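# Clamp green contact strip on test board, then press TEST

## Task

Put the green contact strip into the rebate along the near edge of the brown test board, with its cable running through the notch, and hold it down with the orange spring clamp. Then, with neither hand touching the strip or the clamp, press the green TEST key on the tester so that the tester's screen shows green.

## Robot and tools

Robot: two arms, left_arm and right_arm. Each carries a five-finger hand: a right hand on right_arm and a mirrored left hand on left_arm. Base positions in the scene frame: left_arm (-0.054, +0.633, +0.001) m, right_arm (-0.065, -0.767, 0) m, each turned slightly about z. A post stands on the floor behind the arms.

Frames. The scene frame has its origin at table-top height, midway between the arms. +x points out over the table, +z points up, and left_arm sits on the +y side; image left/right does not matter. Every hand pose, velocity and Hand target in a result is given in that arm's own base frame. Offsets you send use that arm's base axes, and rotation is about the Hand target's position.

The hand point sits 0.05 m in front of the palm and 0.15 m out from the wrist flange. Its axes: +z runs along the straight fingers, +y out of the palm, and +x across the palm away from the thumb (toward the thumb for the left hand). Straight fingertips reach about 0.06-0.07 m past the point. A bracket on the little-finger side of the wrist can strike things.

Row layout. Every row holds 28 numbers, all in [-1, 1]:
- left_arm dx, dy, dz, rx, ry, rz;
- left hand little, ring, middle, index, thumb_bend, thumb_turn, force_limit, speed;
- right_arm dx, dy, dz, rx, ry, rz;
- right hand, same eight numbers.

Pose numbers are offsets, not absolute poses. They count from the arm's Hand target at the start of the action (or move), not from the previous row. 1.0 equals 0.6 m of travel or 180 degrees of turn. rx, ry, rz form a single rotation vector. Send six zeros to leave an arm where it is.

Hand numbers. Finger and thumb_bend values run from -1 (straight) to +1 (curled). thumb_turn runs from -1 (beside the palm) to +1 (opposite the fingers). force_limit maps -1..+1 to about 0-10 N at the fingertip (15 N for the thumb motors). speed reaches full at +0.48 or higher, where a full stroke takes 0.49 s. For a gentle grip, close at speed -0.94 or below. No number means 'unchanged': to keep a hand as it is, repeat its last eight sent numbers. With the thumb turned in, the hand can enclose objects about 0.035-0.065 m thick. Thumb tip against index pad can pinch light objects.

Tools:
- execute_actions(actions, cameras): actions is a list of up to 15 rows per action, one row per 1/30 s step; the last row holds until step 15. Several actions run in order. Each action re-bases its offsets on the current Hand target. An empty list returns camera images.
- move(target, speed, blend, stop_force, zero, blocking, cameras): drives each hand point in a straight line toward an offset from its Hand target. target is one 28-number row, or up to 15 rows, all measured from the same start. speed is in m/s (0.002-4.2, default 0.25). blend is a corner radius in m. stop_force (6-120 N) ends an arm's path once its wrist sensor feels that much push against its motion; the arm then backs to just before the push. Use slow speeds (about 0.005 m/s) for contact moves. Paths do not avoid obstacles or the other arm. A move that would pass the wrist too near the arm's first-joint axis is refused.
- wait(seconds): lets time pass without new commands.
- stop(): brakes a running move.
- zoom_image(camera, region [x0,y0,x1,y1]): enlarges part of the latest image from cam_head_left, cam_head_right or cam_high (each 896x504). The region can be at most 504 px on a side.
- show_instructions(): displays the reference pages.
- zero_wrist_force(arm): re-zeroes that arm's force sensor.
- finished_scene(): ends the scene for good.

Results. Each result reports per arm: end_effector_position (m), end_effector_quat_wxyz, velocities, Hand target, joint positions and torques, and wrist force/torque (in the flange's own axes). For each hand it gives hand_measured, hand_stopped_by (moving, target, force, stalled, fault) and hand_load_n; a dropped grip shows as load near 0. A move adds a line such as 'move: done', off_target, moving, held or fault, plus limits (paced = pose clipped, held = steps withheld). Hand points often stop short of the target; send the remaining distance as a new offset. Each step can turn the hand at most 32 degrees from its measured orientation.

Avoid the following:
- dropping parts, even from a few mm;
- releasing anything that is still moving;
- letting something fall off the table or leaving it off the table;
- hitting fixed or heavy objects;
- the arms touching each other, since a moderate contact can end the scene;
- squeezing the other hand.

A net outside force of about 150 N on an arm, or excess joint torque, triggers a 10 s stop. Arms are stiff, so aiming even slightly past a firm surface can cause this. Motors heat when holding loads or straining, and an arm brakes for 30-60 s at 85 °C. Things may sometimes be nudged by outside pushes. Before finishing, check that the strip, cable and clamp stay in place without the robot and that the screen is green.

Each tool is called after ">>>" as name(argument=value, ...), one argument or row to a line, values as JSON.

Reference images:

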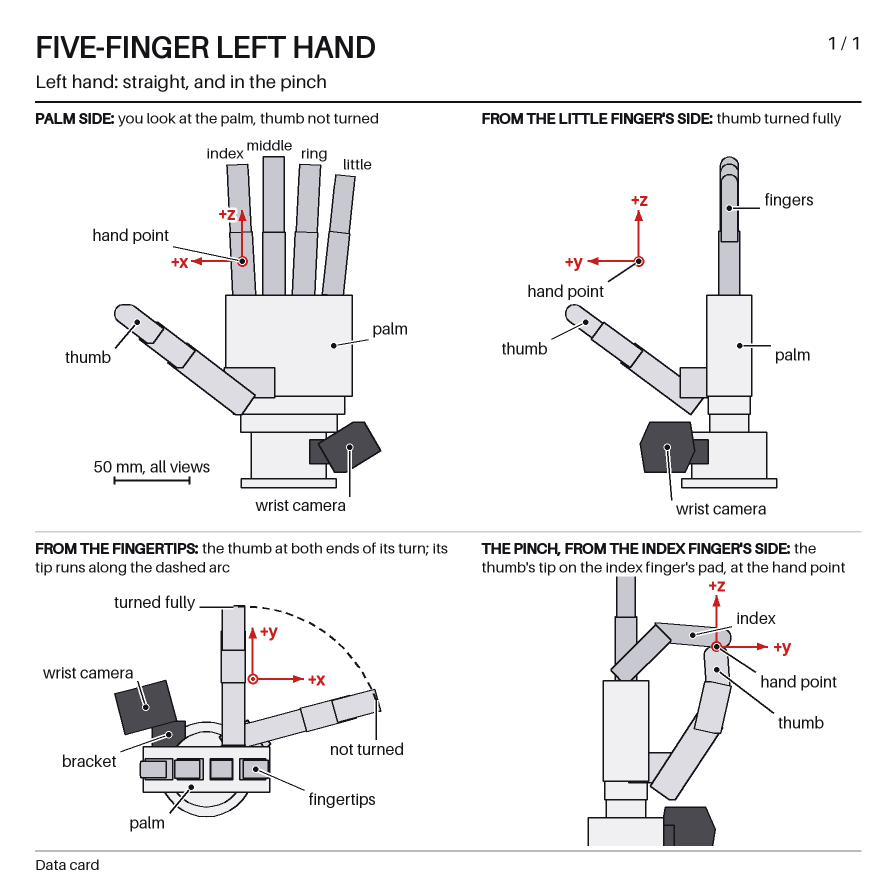

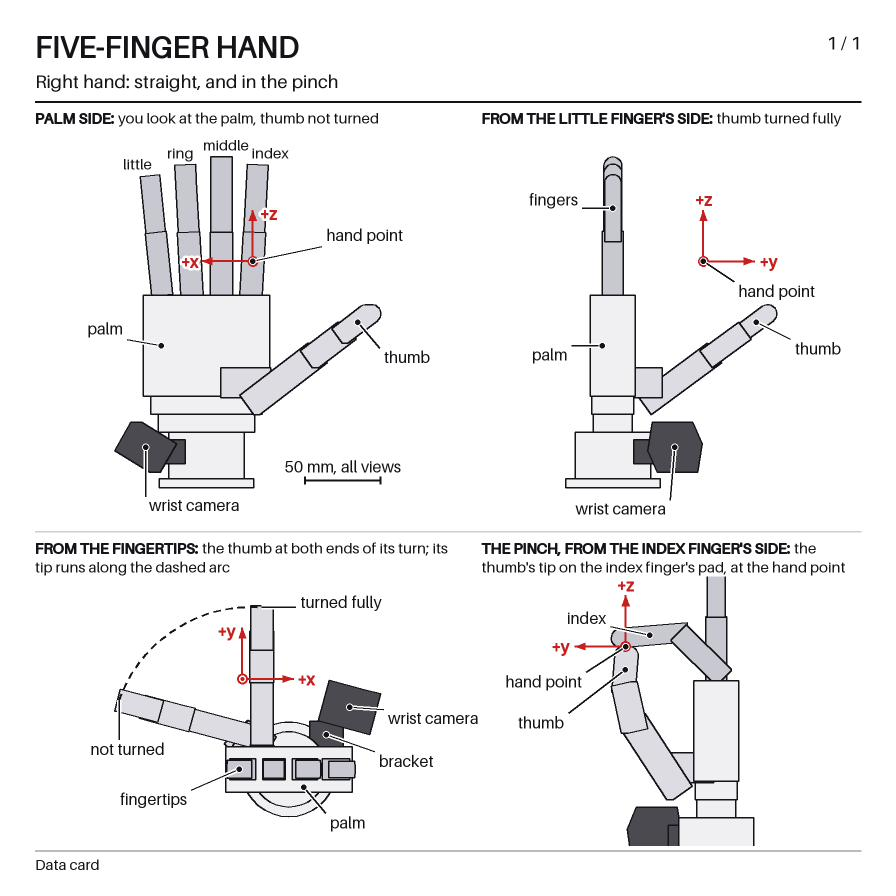

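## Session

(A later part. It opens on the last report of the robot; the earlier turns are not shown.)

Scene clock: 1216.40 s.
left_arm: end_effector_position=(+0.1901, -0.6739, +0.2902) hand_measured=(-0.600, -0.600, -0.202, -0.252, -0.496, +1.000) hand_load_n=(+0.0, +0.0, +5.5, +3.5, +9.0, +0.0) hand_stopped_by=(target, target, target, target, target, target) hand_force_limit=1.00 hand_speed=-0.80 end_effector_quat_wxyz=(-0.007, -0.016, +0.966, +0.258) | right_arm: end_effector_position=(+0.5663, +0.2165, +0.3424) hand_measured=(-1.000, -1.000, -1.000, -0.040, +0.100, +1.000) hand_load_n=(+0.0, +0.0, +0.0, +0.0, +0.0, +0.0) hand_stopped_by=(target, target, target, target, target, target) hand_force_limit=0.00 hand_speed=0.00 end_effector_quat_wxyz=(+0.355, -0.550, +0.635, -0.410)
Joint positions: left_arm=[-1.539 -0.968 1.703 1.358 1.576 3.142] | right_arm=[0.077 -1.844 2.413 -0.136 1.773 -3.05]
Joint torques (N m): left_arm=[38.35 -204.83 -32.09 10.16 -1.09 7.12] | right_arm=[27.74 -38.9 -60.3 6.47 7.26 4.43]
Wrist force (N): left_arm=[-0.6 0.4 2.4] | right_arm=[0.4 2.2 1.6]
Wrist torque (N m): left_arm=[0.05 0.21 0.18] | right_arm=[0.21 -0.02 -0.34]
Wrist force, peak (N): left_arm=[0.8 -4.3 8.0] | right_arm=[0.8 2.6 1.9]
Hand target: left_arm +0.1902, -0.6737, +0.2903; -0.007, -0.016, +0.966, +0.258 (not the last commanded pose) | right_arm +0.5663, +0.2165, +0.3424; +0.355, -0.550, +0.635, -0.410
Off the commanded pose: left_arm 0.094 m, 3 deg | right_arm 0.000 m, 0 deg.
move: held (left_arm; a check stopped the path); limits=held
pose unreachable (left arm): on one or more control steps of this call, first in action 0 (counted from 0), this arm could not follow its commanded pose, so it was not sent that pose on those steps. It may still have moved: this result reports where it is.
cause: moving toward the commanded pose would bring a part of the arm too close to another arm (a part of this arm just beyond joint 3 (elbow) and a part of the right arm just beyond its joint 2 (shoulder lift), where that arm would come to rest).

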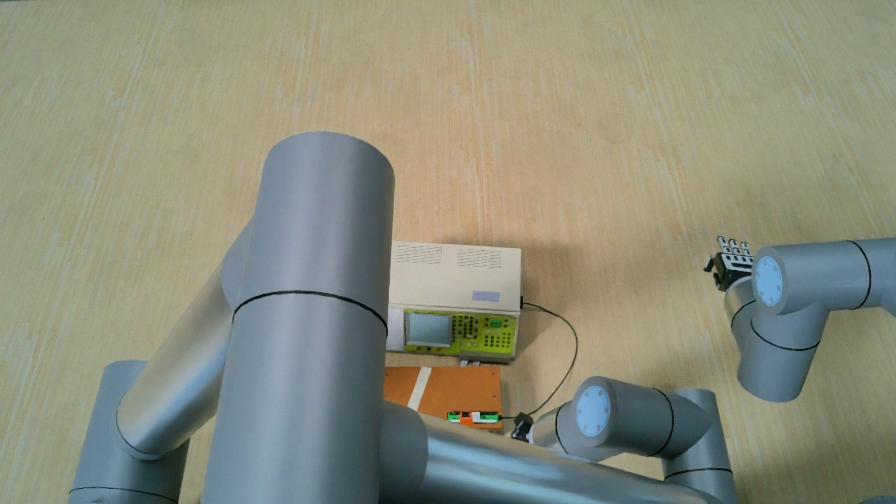

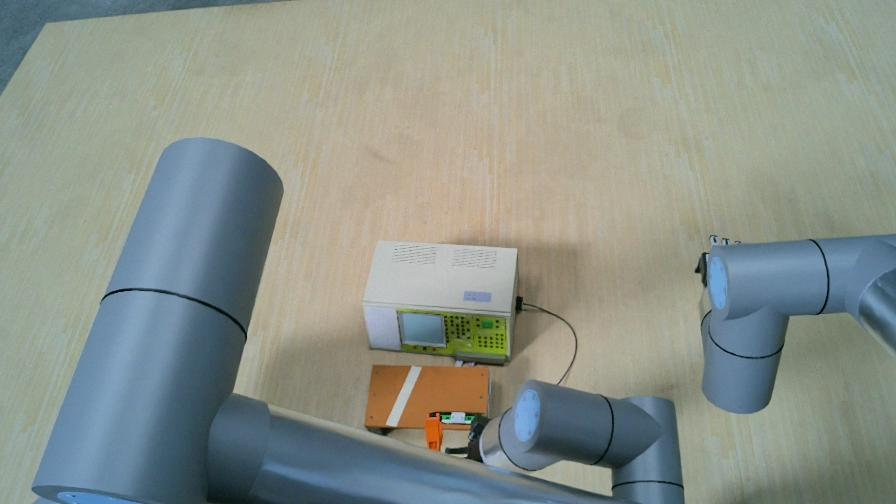

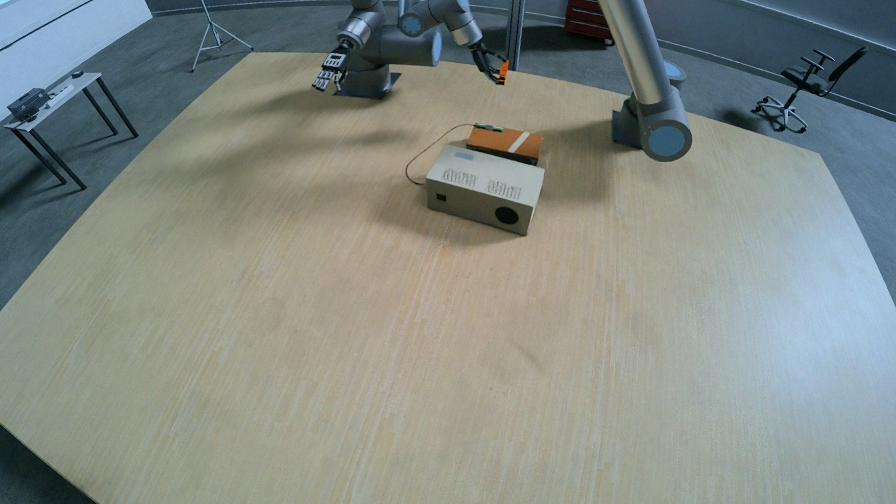

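>>> move(
  target=[0,0,0,0,0,0,-0.6,-0.6,-0.2,-0.25,-0.49,1,1.0,-0.8,0.223,-0.611,0.063,0,0,-0.183,-1,-1,-1,-0.04,0.1,1,0,0],
  speed=0.5,
  cameras=[],
)

>>> move(
  target=[0,0,0,0,0,0,-0.6,-0.6,-0.2,-0.25,-0.49,1,1.0,-0.8,0,-0.75,0,0,0,-0.158,-1,-1,-1,-0.04,0.1,1,0,0],
  speed=0.5,
  cameras=[],
)

>>> move(
  target=[-0.0157,-0.0353,-0.15,0.0133,-0.0007,0.0016,-0.6,-0.6,-0.2,-0.25,-0.49,1,1.0,-0.8,0,0,0,0,0,0,-1,-1,-1,-0.04,0.1,1,0,0],
  speed=0.12,
  cameras=["all"],
)

Scene clock: 1229.23 s.
left_arm: end_effector_position=(+0.1902, -0.6737, +0.2903) hand_measured=(-0.600, -0.600, -0.202, -0.252, -0.496, +1.000) hand_load_n=(+0.0, +0.0, +6.0, +4.0, +9.0, +0.0) hand_stopped_by=(target, target, target, target, target, target) hand_force_limit=1.00 hand_speed=-0.80 end_effector_quat_wxyz=(-0.007, -0.016, +0.966, +0.258) | right_arm: end_effector_position=(+0.5676, +0.2126, +0.3428) hand_measured=(-1.000, -1.000, -1.000, -0.040, +0.100, +1.000) hand_load_n=(+0.0, -0.5, +0.0, +0.0, +0.0, +0.0) hand_stopped_by=(target, target, target, target, target, target) hand_force_limit=0.00 hand_speed=0.00 end_effector_quat_wxyz=(+0.353, -0.548, +0.637, -0.412)
Joint positions: left_arm=[-1.539 -0.969 1.703 1.358 1.576 3.142] | right_arm=[0.07 -1.845 2.413 -0.135 1.772 -3.051]
Joint torques (N m): left_arm=[32.85 -208.69 -31 11.54 -5.37 7.15] | right_arm=[30.61 21.67 -59.45 -5.06 7.25 3.62]
Wrist force (N): left_arm=[-0.1 0.2 2.3] | right_arm=[0.6 2.0 1.7]
Wrist torque (N m): left_arm=[0.02 0.13 0.20] | right_arm=[0.18 -0.04 -0.08]
Wrist force, peak (N): left_arm=[-0.2 0.5 3.1] | right_arm=[5.5 0.3 4.4]
Hand target: left_arm +0.1902, -0.6737, +0.2903; -0.007, -0.016, +0.966, +0.258 | right_arm +0.5675, +0.2127, +0.3427; +0.353, -0.548, +0.637, -0.412 (not the last commanded pose)
Off the commanded pose: left_arm 0.000 m, 0 deg | right_arm 0.388 m, 33 deg.
move: held (right_arm; a check stopped the path); limits=held
pose unreachable (right arm): on one or more control steps of this call, first in action 0 (counted from 0), this arm could not follow its commanded pose, so it was not sent that pose on those steps. It may still have moved: this result reports where it is.
cause: moving toward the commanded pose would bring a part of the arm too close to another arm (a part of this arm just beyond joint 2 (shoulder lift) and a part of the left arm just beyond its joint 3 (elbow), 10 mm apart when this arm was first held).

Scene clock: 1229.73 s.
left_arm: end_effector_position=(+0.1902, -0.6737, +0.2903) hand_measured=(-0.600, -0.600, -0.202, -0.252, -0.496, +1.000) hand_load_n=(+0.0, +0.0, +6.0, +4.0, +9.0, +0.0) hand_stopped_by=(target, target, target, target, target, target) hand_force_limit=1.00 hand_speed=-0.80 end_effector_quat_wxyz=(-0.007, -0.016, +0.966, +0.258) | right_arm: end_effector_position=(+0.5675, +0.2110, +0.3426) hand_measured=(-1.000, -1.000, -1.000, -0.040, +0.100, +1.000) hand_load_n=(+0.0, +0.0, +0.0, +0.0, +0.0, +0.0) hand_stopped_by=(target, target, target, target, target, target) hand_force_limit=0.00 hand_speed=0.00 end_effector_quat_wxyz=(+0.353, -0.547, +0.637, -0.412)
Joint positions: left_arm=[-1.539 -0.969 1.703 1.358 1.576 3.142] | right_arm=[0.066 -1.846 2.414 -0.135 1.77 -3.051]
Joint torques (N m): left_arm=[40.06 -207.5 -33.29 12.25 -4.37 7.5] | right_arm=[31.6 23.34 -101.56 -4.52 8.23 4]
Wrist force (N): left_arm=[-0.3 0.4 2.1] | right_arm=[0.7 1.9 1.6]
Wrist torque (N m): left_arm=[0.05 0.16 0.19] | right_arm=[0.17 -0.05 -0.33]
Wrist force, peak (N): left_arm=[0.1 0.5 2.9] | right_arm=[4.5 1.4 2.5]
Hand target: left_arm +0.1902, -0.6737, +0.2903; -0.007, -0.016, +0.966, +0.258 | right_arm +0.5676, +0.2111, +0.3427; +0.353, -0.547, +0.637, -0.412 (not the last commanded pose)
Off the commanded pose: left_arm 0.000 m, 0 deg | right_arm 0.448 m, 28 deg.
move: held (right_arm; a check stopped the path); limits=held
pose unreachable (right arm): on one or more control steps of this call, first in action 0 (counted from 0), this arm could not follow its commanded pose, so it was not sent that pose on those steps. It may still have moved: this result reports where it is.
cause: moving toward the commanded pose would bring a part of the arm too close to another arm (a part of this arm just beyond joint 2 (shoulder lift) and a part of the left arm just beyond its joint 3 (elbow), 10 mm apart when this arm was first held).

Scene clock: 1230.23 s.
left_arm: end_effector_position=(+0.1902, -0.6740, +0.2890) hand_measured=(-0.600, -0.600, -0.202, -0.252, -0.496, +1.000) hand_load_n=(+0.0, +0.0, +6.0, +3.5, +9.0, +0.0) hand_stopped_by=(target, target, target, target, target, target) hand_force_limit=1.00 hand_speed=-0.80 end_effector_quat_wxyz=(-0.007, -0.016, +0.966, +0.258) | right_arm: end_effector_position=(+0.5676, +0.2111, +0.3427) hand_measured=(-1.000, -1.000, -1.000, -0.040, +0.100, +1.000) hand_load_n=(+0.0, +0.0, +0.0, +0.0, +0.0, +0.0) hand_stopped_by=(target, target, target, target, target, target) hand_force_limit=0.00 hand_speed=0.00 end_effector_quat_wxyz=(+0.353, -0.547, +0.637, -0.412)
Joint positions: left_arm=[-1.539 -0.967 1.703 1.357 1.576 3.141] | right_arm=[0.066 -1.846 2.414 -0.135 1.77 -3.051]
Joint torques (N m): left_arm=[43.34 -198.74 -47.3 10.84 -0.04 6.94] | right_arm=[27.6 23.1 -101.11 -4.75 7.7 3.18]
Wrist force (N): left_arm=[-0.6 0.3 2.3] | right_arm=[0.5 2.0 1.8]
Wrist torque (N m): left_arm=[0.01 0.20 0.19] | right_arm=[0.17 -0.03 -0.34]
Wrist force, peak (N): left_arm=[0.4 -2.4 5.8] | right_arm=[0.5 2.2 1.8]
Hand target: left_arm +0.1902, -0.6739, +0.2891; -0.007, -0.016, +0.966, +0.258 (not the last commanded pose) | right_arm +0.5676, +0.2111, +0.3427; +0.353, -0.547, +0.637, -0.412
Off the commanded pose: left_arm 0.092 m, 2 deg | right_arm 0.000 m, 0 deg.
move: held (left_arm; a check stopped the path); limits=held
pose unreachable (left arm): on one or more control steps of this call, first in action 0 (counted from 0), this arm could not follow its commanded pose, so it was not sent that pose on those steps. It may still have moved: this result reports where it is.
cause: moving toward the commanded pose would bring a part of the arm too close to another arm (a part of this arm just beyond joint 3 (elbow) and a part of the right arm just beyond its joint 2 (shoulder lift), 9 mm apart when this arm was first held).

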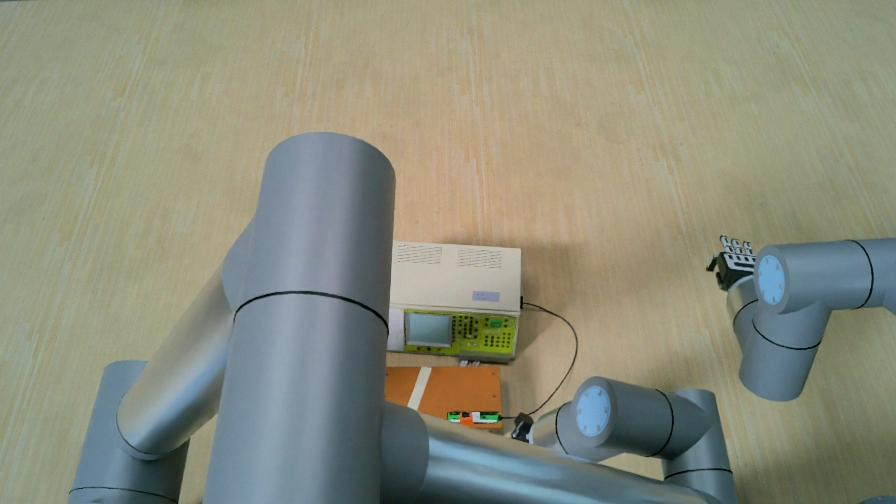

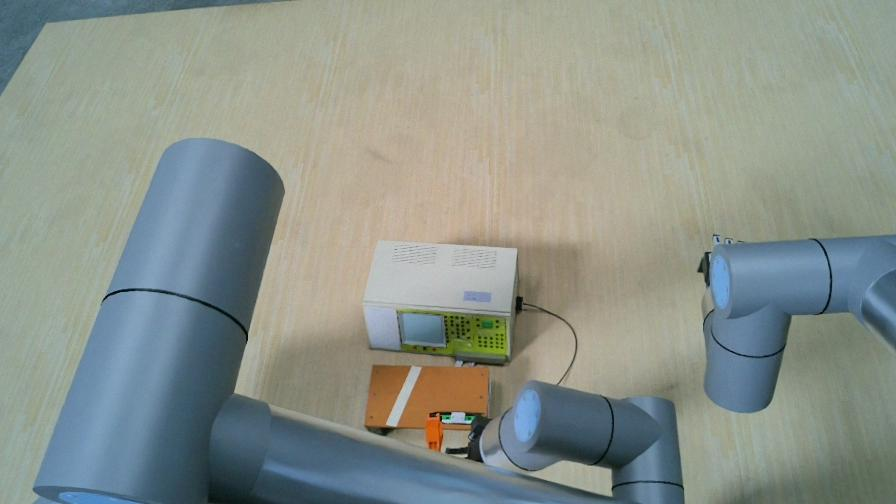

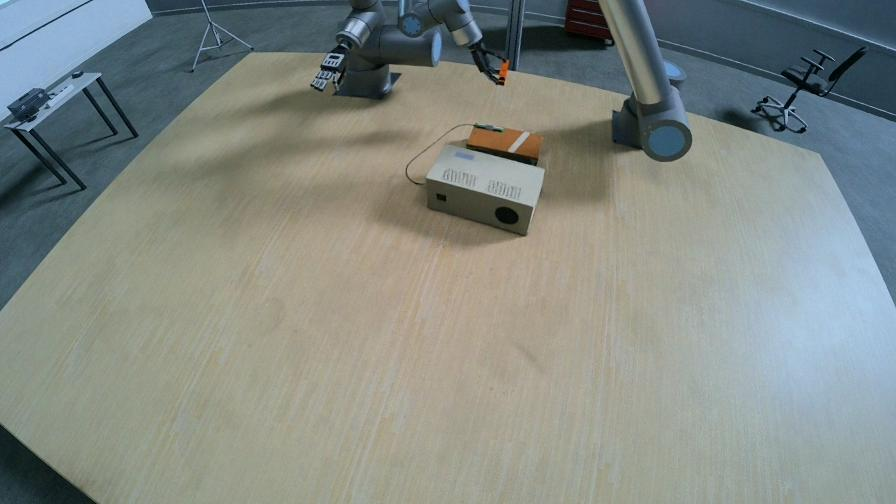

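>>> move(
  target=[0.0,0.35,0.12,0,0,0,-0.6,-0.6,-0.2,-0.25,-0.49,1,1.0,-0.8,0,0,0,0,0,0,-1,-1,-1,-0.04,0.1,1,0,0],
  speed=0.2,
  cameras=[],
)

>>> move(
  target=[0,0,0,0,0,0,-0.6,-0.6,-0.2,-0.25,-0.49,1,1.0,-0.8,0.223,-0.611,0.063,0,0,-0.183,-1,-1,-1,-0.04,0.1,1,0,0],
  speed=0.5,
  cameras=[],
)

>>> move(
  target=[0,0,0,0,0,0,-0.6,-0.6,-0.2,-0.25,-0.49,1,1.0,-0.8,0,-0.75,0,0,0,-0.158,-1,-1,-1,-0.04,0.1,1,0,0],
  speed=0.5,
  cameras=["cam_high"],
)

Scene clock: 1236.97 s.
left_arm: end_effector_position=(+0.1902, -0.4641, +0.3610) hand_measured=(-0.600, -0.600, -0.202, -0.252, -0.496, +1.000) hand_load_n=(+0.0, +0.0, +6.0, +4.0, +8.5, +0.0) hand_stopped_by=(target, target, target, target, target, target) hand_force_limit=1.00 hand_speed=-0.80 end_effector_quat_wxyz=(-0.007, -0.016, +0.966, +0.258) | right_arm: end_effector_position=(+0.5676, +0.2111, +0.3427) hand_measured=(-1.000, -1.000, -1.000, -0.040, +0.100, +1.000) hand_load_n=(+0.0, +0.0, +0.0, +0.0, +0.0, +0.0) hand_stopped_by=(target, target, target, target, target, target) hand_force_limit=0.00 hand_speed=0.00 end_effector_quat_wxyz=(+0.353, -0.547, +0.637, -0.412)
Joint positions: left_arm=[-1.529 -1.209 1.992 1.31 1.571 3.15] | right_arm=[0.066 -1.846 2.414 -0.135 1.77 -3.051]
Joint torques (N m): left_arm=[42.63 -151.19 -26.85 5.61 -7.3 7.45] | right_arm=[23.41 25.96 -104.18 -4.52 7.58 4.63]
Wrist force (N): left_arm=[0.1 0.2 2.3] | right_arm=[0.4 2.1 1.5]
Wrist torque (N m): left_arm=[-0.01 0.11 0.05] | right_arm=[0.20 0.00 -0.35]
Wrist force, peak (N): left_arm=[-0.2 2.8 2.4] | right_arm=[0.8 2.4 1.6]
Hand target: left_arm +0.1902, -0.4639, +0.3611; -0.007, -0.016, +0.966, +0.258 | right_arm +0.5676, +0.2111, +0.3427; +0.353, -0.547, +0.637, -0.412
Off the commanded pose: left_arm 0.000 m, 0 deg | right_arm 0.000 m, 0 deg.
move: done

Scene clock: 1238.43 s.
left_arm: end_effector_position=(+0.1902, -0.4639, +0.3611) hand_measured=(-0.600, -0.600, -0.202, -0.252, -0.496, +1.000) hand_load_n=(+0.0, +0.0, +6.0, +3.5, +8.5, +0.0) hand_stopped_by=(target, target, target, target, target, target) hand_force_limit=1.00 hand_speed=-0.80 end_effector_quat_wxyz=(-0.007, -0.016, +0.966, +0.258) | right_arm: end_effector_position=(+0.7013, -0.1553, +0.3805) hand_measured=(-1.000, -1.000, -1.000, -0.040, +0.100, +1.000) hand_load_n=(-0.5, +0.0, +0.5, +0.0, +0.0, +0.0) hand_stopped_by=(target, target, target, target, target, target) hand_force_limit=0.00 hand_speed=0.00 end_effector_quat_wxyz=(+0.222, -0.344, +0.766, -0.495)
Joint positions: left_arm=[-1.529 -1.209 1.992 1.31 1.571 3.15] | right_arm=[-0.432 -1.706 2.254 -0.106 1.839 -3.018]
Joint torques (N m): left_arm=[39.03 -155.23 -31.32 10 -7.6 5.84] | right_arm=[-18.88 -3.93 -107.57 -0.02 8.08 4.24]
Wrist force (N): left_arm=[-0.2 0.5 2.2] | right_arm=[0.7 1.8 1.3]
Wrist torque (N m): left_arm=[0.05 0.16 0.01] | right_arm=[0.19 -0.01 -0.18]
Wrist force, peak (N): left_arm=[-0.3 0.7 2.5] | right_arm=[2.1 -0.1 4.3]
Hand target: left_arm +0.1902, -0.4639, +0.3611; -0.007, -0.016, +0.966, +0.258 | right_arm +0.7014, -0.1555, +0.3805; +0.222, -0.344, +0.766, -0.495
Off the commanded pose: left_arm 0.000 m, 0 deg | right_arm 0.000 m, 0 deg.
move: done

Scene clock: 1240.03 s.
left_arm: end_effector_position=(+0.1902, -0.4639, +0.3611) hand_measured=(-0.600, -0.600, -0.202, -0.252, -0.496, +1.000) hand_load_n=(+0.0, +0.0, +6.0, +3.5, +9.0, +0.0) hand_stopped_by=(target, target, target, target, target, target) hand_force_limit=1.00 hand_speed=-0.80 end_effector_quat_wxyz=(-0.007, -0.016, +0.966, +0.258) | right_arm: end_effector_position=(+0.7014, -0.6053, +0.3805) hand_measured=(-1.000, -1.000, -1.000, -0.040, +0.100, +1.000) hand_load_n=(+0.0, -0.5, +0.0, +0.0, +0.0, +0.0) hand_stopped_by=(target, target, target, target, target, target) hand_force_limit=0.00 hand_speed=0.00 end_effector_quat_wxyz=(+0.093, -0.145, +0.827, -0.534)
Joint positions: left_arm=[-1.529 -1.209 1.992 1.31 1.571 3.15] | right_arm=[-0.857 -1.449 1.999 -0.1 1.904 -2.986]
Joint torques (N m): left_arm=[36.24 -153.99 -29.18 9.89 -6.46 7.19] | right_arm=[-19.18 -60.16 -106.52 5.89 8.74 4.07]
Wrist force (N): left_arm=[0.3 0.2 2.1] | right_arm=[0.7 1.1 0.3]
Wrist torque (N m): left_arm=[0.01 0.07 0.05] | right_arm=[0.08 0.08 -0.27]
Wrist force, peak (N): left_arm=[-0.3 0.5 2.7] | right_arm=[1.9 -0.4 3.3]
Hand target: left_arm +0.1902, -0.4639, +0.3611; -0.007, -0.016, +0.966, +0.258 | right_arm +0.7014, -0.6055, +0.3805; +0.093, -0.145, +0.827, -0.534
Off the commanded pose: left_arm 0.000 m, 0 deg | right_arm 0.000 m, 0 deg.
move: done

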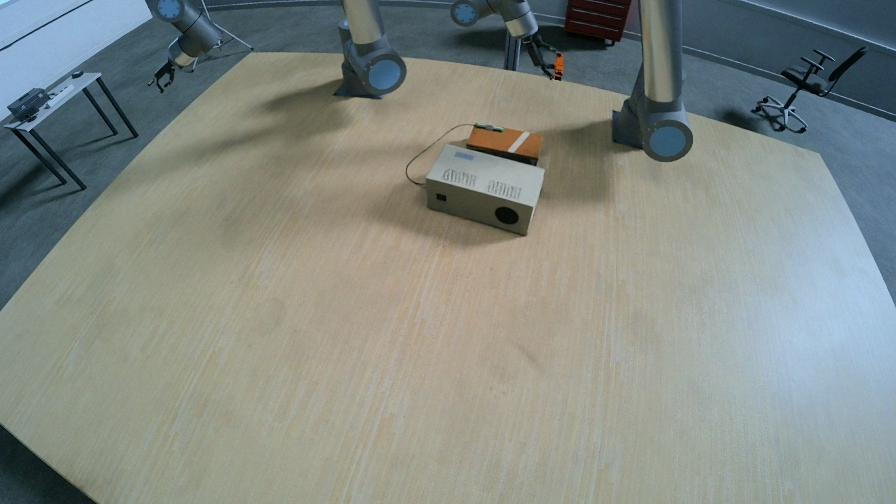

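>>> move(
  target=[-0.0157,-0.385,-0.268,0.0133,-0.0007,0.0016,-0.6,-0.6,-0.2,-0.25,-0.49,1,1.0,-0.8,0,0,0,0,0,0,-1,-1,-1,-0.04,0.1,1,0,0],
  speed=0.2,
  cameras=["all"],
)

>>> zoom_image(
  camera="cam_high",
  region=[460, 60, 550, 140],
)

>>> zoom_image(
  camera="cam_head_right",
  region=[400, 390, 520, 490],
)

>>> zoom_image(
  camera="cam_head_left",
  region=[420, 390, 540, 490],
)

Scene clock: 1245.73 s.
left_arm: end_effector_position=(+0.1808, -0.6948, +0.2004) hand_measured=(-0.600, -0.600, -0.202, -0.252, -0.496, +1.000) hand_load_n=(+0.0, +0.0, +6.0, +3.5, +9.0, +0.0) hand_stopped_by=(target, target, target, target, target, target) hand_force_limit=1.00 hand_speed=-0.80 end_effector_quat_wxyz=(-0.006, -0.019, +0.960, +0.278) | right_arm: end_effector_position=(+0.7014, -0.6055, +0.3805) hand_measured=(-1.000, -1.000, -1.000, -0.040, +0.100, +1.000) hand_load_n=(+0.0, +0.0, +0.0, +0.0, +0.0, +0.0) hand_stopped_by=(target, target, target, target, target, target) hand_force_limit=0.00 hand_speed=0.00 end_effector_quat_wxyz=(+0.093, -0.145, +0.827, -0.534)
Joint positions: left_arm=[-1.549 -0.861 1.689 1.306 1.582 3.126] | right_arm=[-0.857 -1.448 1.999 -0.1 1.904 -2.986]
Joint torques (N m): left_arm=[-30.86 -176 -59.3 11.22 7.1 -5.16] | right_arm=[-16.01 -65.36 -108.31 6.35 7.3 3.83]
Wrist force (N): left_arm=[-0.4 0.5 2.5] | right_arm=[1.0 0.9 0.2]
Wrist torque (N m): left_arm=[0.04 0.22 0.30] | right_arm=[0.05 0.03 -0.26]
Wrist force, peak (N): left_arm=[-0.1 -1.9 2.6] | right_arm=[1.3 1.3 0.5]
Hand target: left_arm +0.1808, -0.6949, +0.2003; -0.006, -0.019, +0.960, +0.278 | right_arm +0.7014, -0.6055, +0.3805; +0.093, -0.145, +0.827, -0.534
Off the commanded pose: left_arm 0.000 m, 0 deg | right_arm 0.000 m, 0 deg.
move: done

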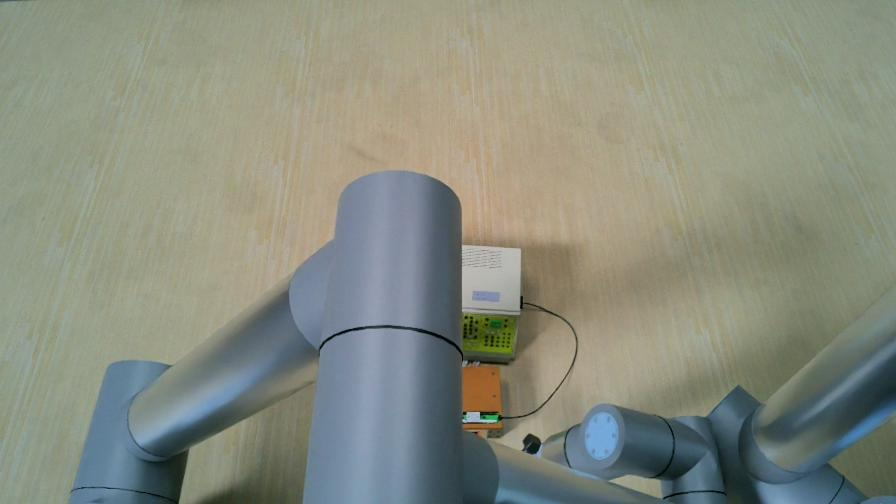

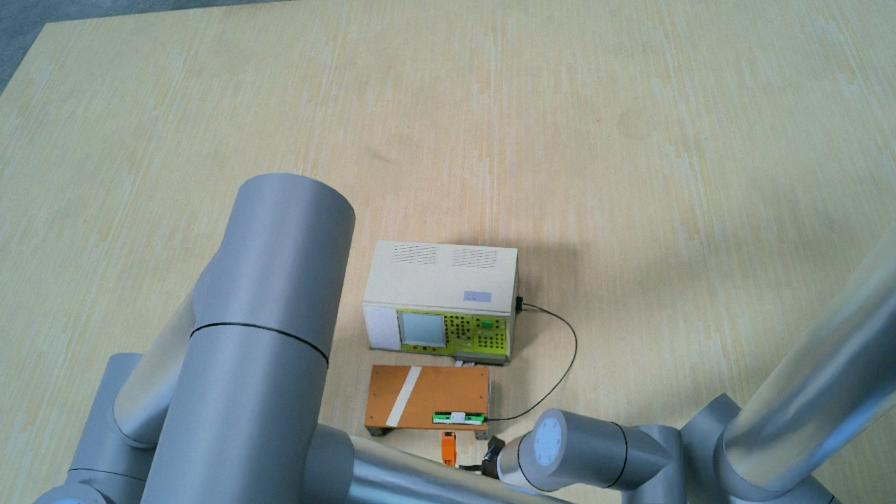

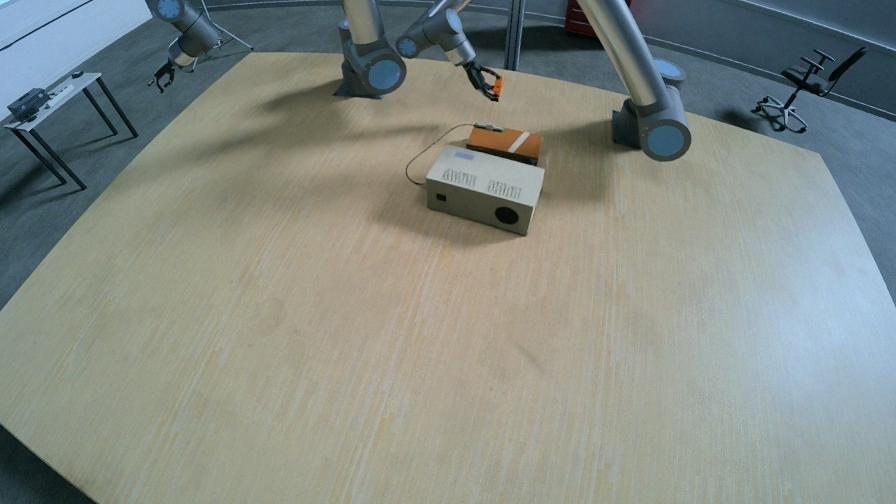

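Scaled by 5.600 from the camera's image (finer frame: 1280x720).

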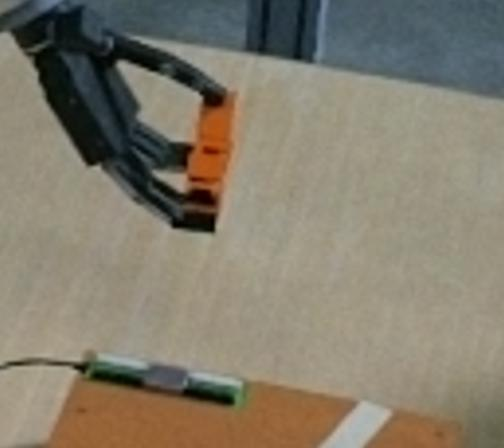

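Scaled by 4.200 from the camera's image (finer frame: 1280x720).

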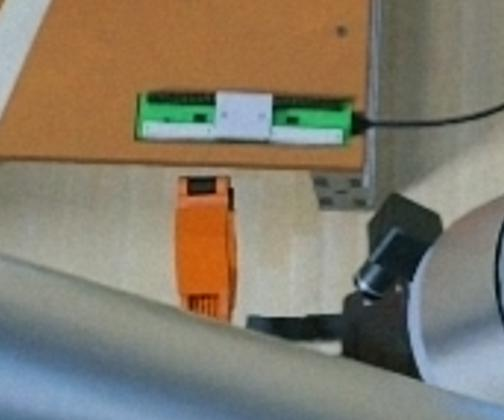

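Scaled by 4.200 from the camera's image (finer frame: 1280x720).

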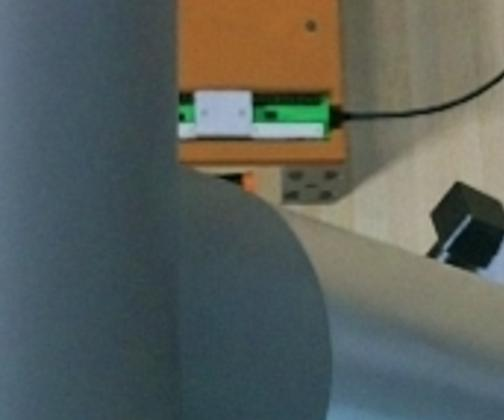

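>>> zoom_image(
  camera="cam_high",
  region=[475, 70, 515, 108],
)

>>> zoom_image(
  camera="cam_head_right",
  region=[430, 420, 480, 480],
)

Scaled by 12.600 from the camera's image (finer frame: 1280x720).

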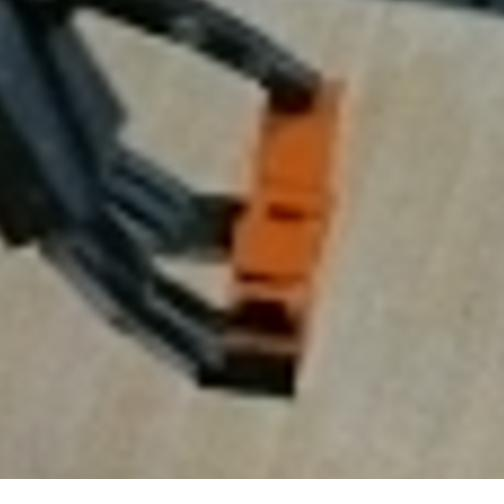

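Scaled by 8.400 from the camera's image (finer frame: 1280x720).

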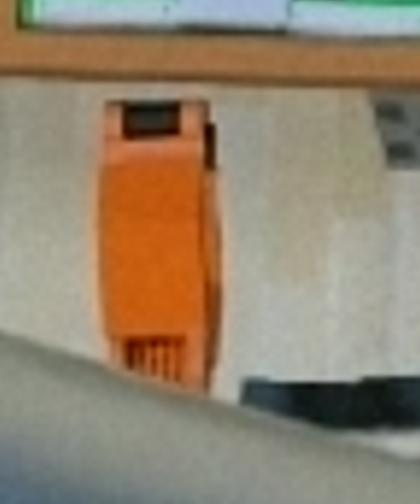

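>>> move(
  target=[0.0,0.0133,-0.205,0,0,-0.0222,-0.6,-0.6,-0.2,-0.25,-0.49,1,1.0,-0.8,0,0,0,0,0,0,-1,-1,-1,-0.04,0.1,1,0,0],
  speed=0.1,
  cameras=["all"],
)

>>> zoom_image(
  camera="cam_high",
  region=[460, 80, 530, 140],
)

>>> zoom_image(
  camera="cam_head_right",
  region=[420, 400, 500, 490],
)

>>> zoom_image(
  camera="cam_head_left",
  region=[420, 390, 540, 490],
)

Scene clock: 1292.57 s.
left_arm: end_effector_position=(+0.1807, -0.6950, +0.1999) hand_measured=(-0.600, -0.600, -0.202, -0.252, -0.496, +1.000) hand_load_n=(+0.0, +0.0, +6.0, +3.5, +9.0, +0.0) hand_stopped_by=(target, target, target, target, target, target) hand_force_limit=1.00 hand_speed=-0.80 end_effector_quat_wxyz=(-0.006, -0.019, +0.960, +0.278) | right_arm: end_effector_position=(+0.7014, -0.6055, +0.3805) hand_measured=(-1.000, -1.000, -1.000, -0.040, +0.100, +1.000) hand_load_n=(+0.0, +0.0, +0.0, +0.0, +0.5, +0.0) hand_stopped_by=(target, target, target, target, target, target) hand_force_limit=0.00 hand_speed=0.00 end_effector_quat_wxyz=(+0.093, -0.145, +0.827, -0.534)
Joint positions: left_arm=[-1.55 -0.861 1.689 1.306 1.582 3.126] | right_arm=[-0.857 -1.448 1.999 -0.1 1.904 -2.986]
Joint torques (N m): left_arm=[24.87 -223.78 -63.23 12.29 3.42 -3.45] | right_arm=[-8.88 -62.96 -102.48 5.44 7.26 3.42]
Wrist force (N): left_arm=[-0.5 0.5 2.6] | right_arm=[1.3 1.2 0.7]
Wrist torque (N m): left_arm=[0.03 0.25 0.28] | right_arm=[0.06 -0.04 -0.23]
Wrist force, peak (N): left_arm=[0.0 -0.5 4.3] | right_arm=[1.1 1.6 0.1]
Hand target: left_arm +0.1808, -0.6950, +0.2000; -0.006, -0.019, +0.960, +0.278 (not the last commanded pose) | right_arm +0.7014, -0.6055, +0.3805; +0.093, -0.145, +0.827, -0.534
Off the commanded pose: left_arm 0.123 m, 4 deg | right_arm 0.000 m, 0 deg.
move: held (left_arm; a check stopped the path); limits=held
pose unreachable (left arm): on one or more control steps of this call, first in action 0 (counted from 0), this arm could not follow its commanded pose, so it was not sent that pose on those steps. It may still have moved: this result reports where it is.
cause: moving toward the commanded pose would bring a part of the arm too close to another arm (a part of this arm just beyond joint 4 (wrist 1) and a part of the right arm just beyond its joint 2 (shoulder lift), at the place that arm is still heading or pushing toward).

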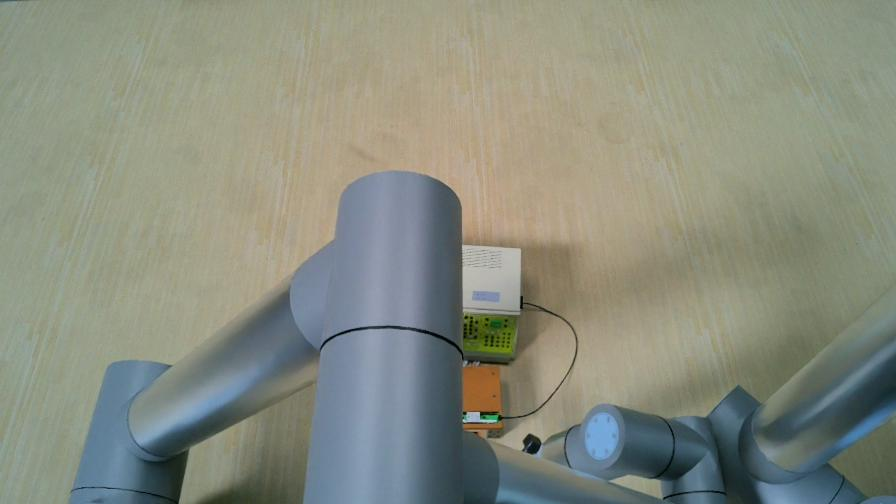

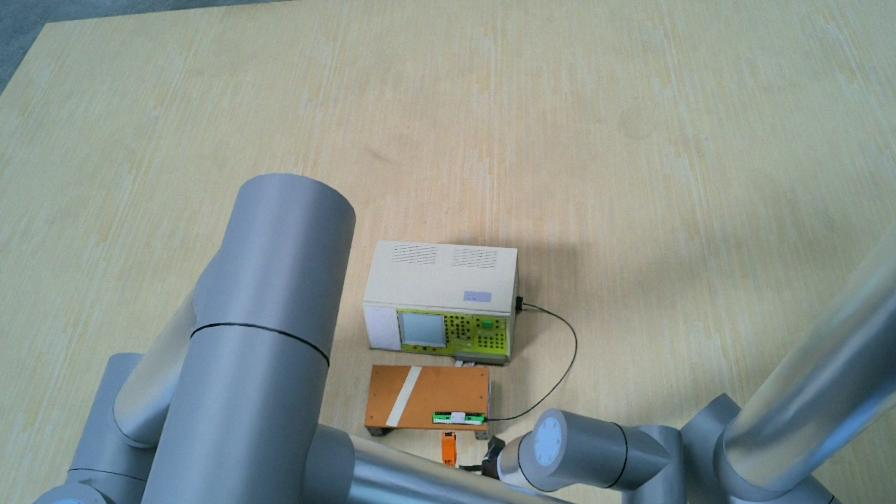

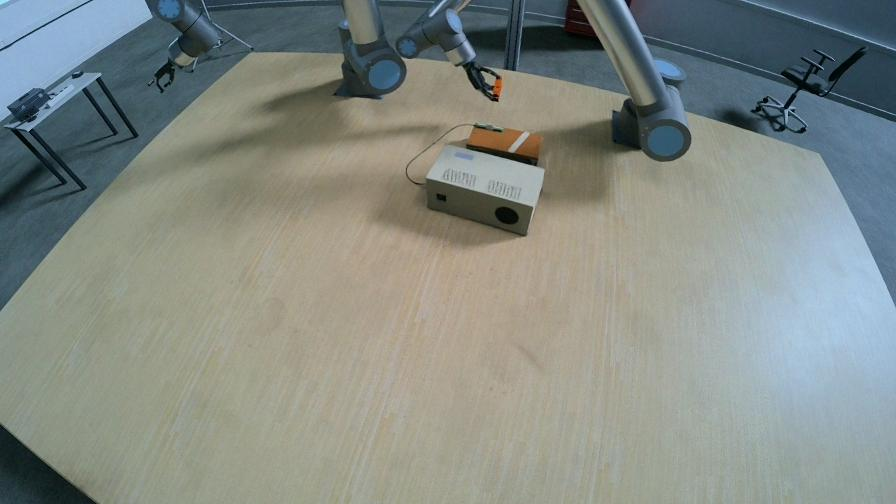

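Scaled by 7.200 from the camera's image (finer frame: 1280x720).

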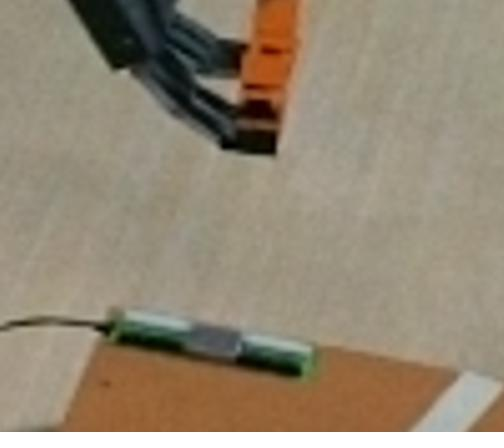

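Scaled by 5.600 from the camera's image (finer frame: 1280x720).

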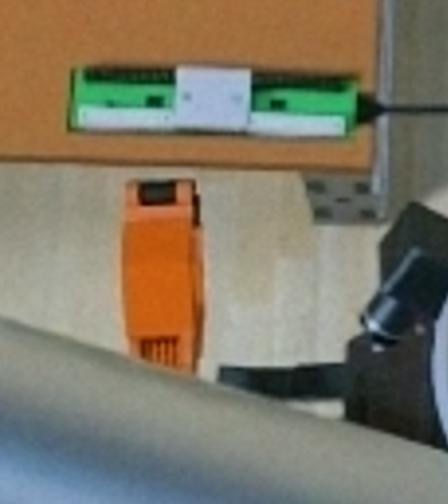

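Scaled by 4.200 from the camera's image (finer frame: 1280x720).

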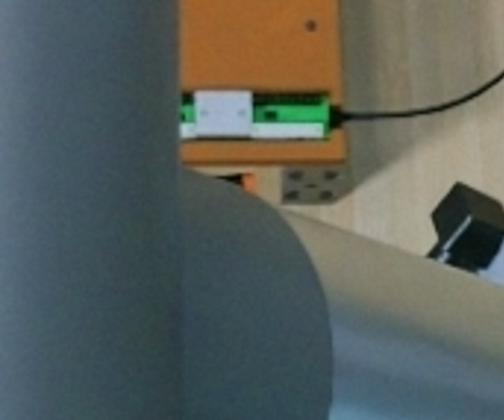

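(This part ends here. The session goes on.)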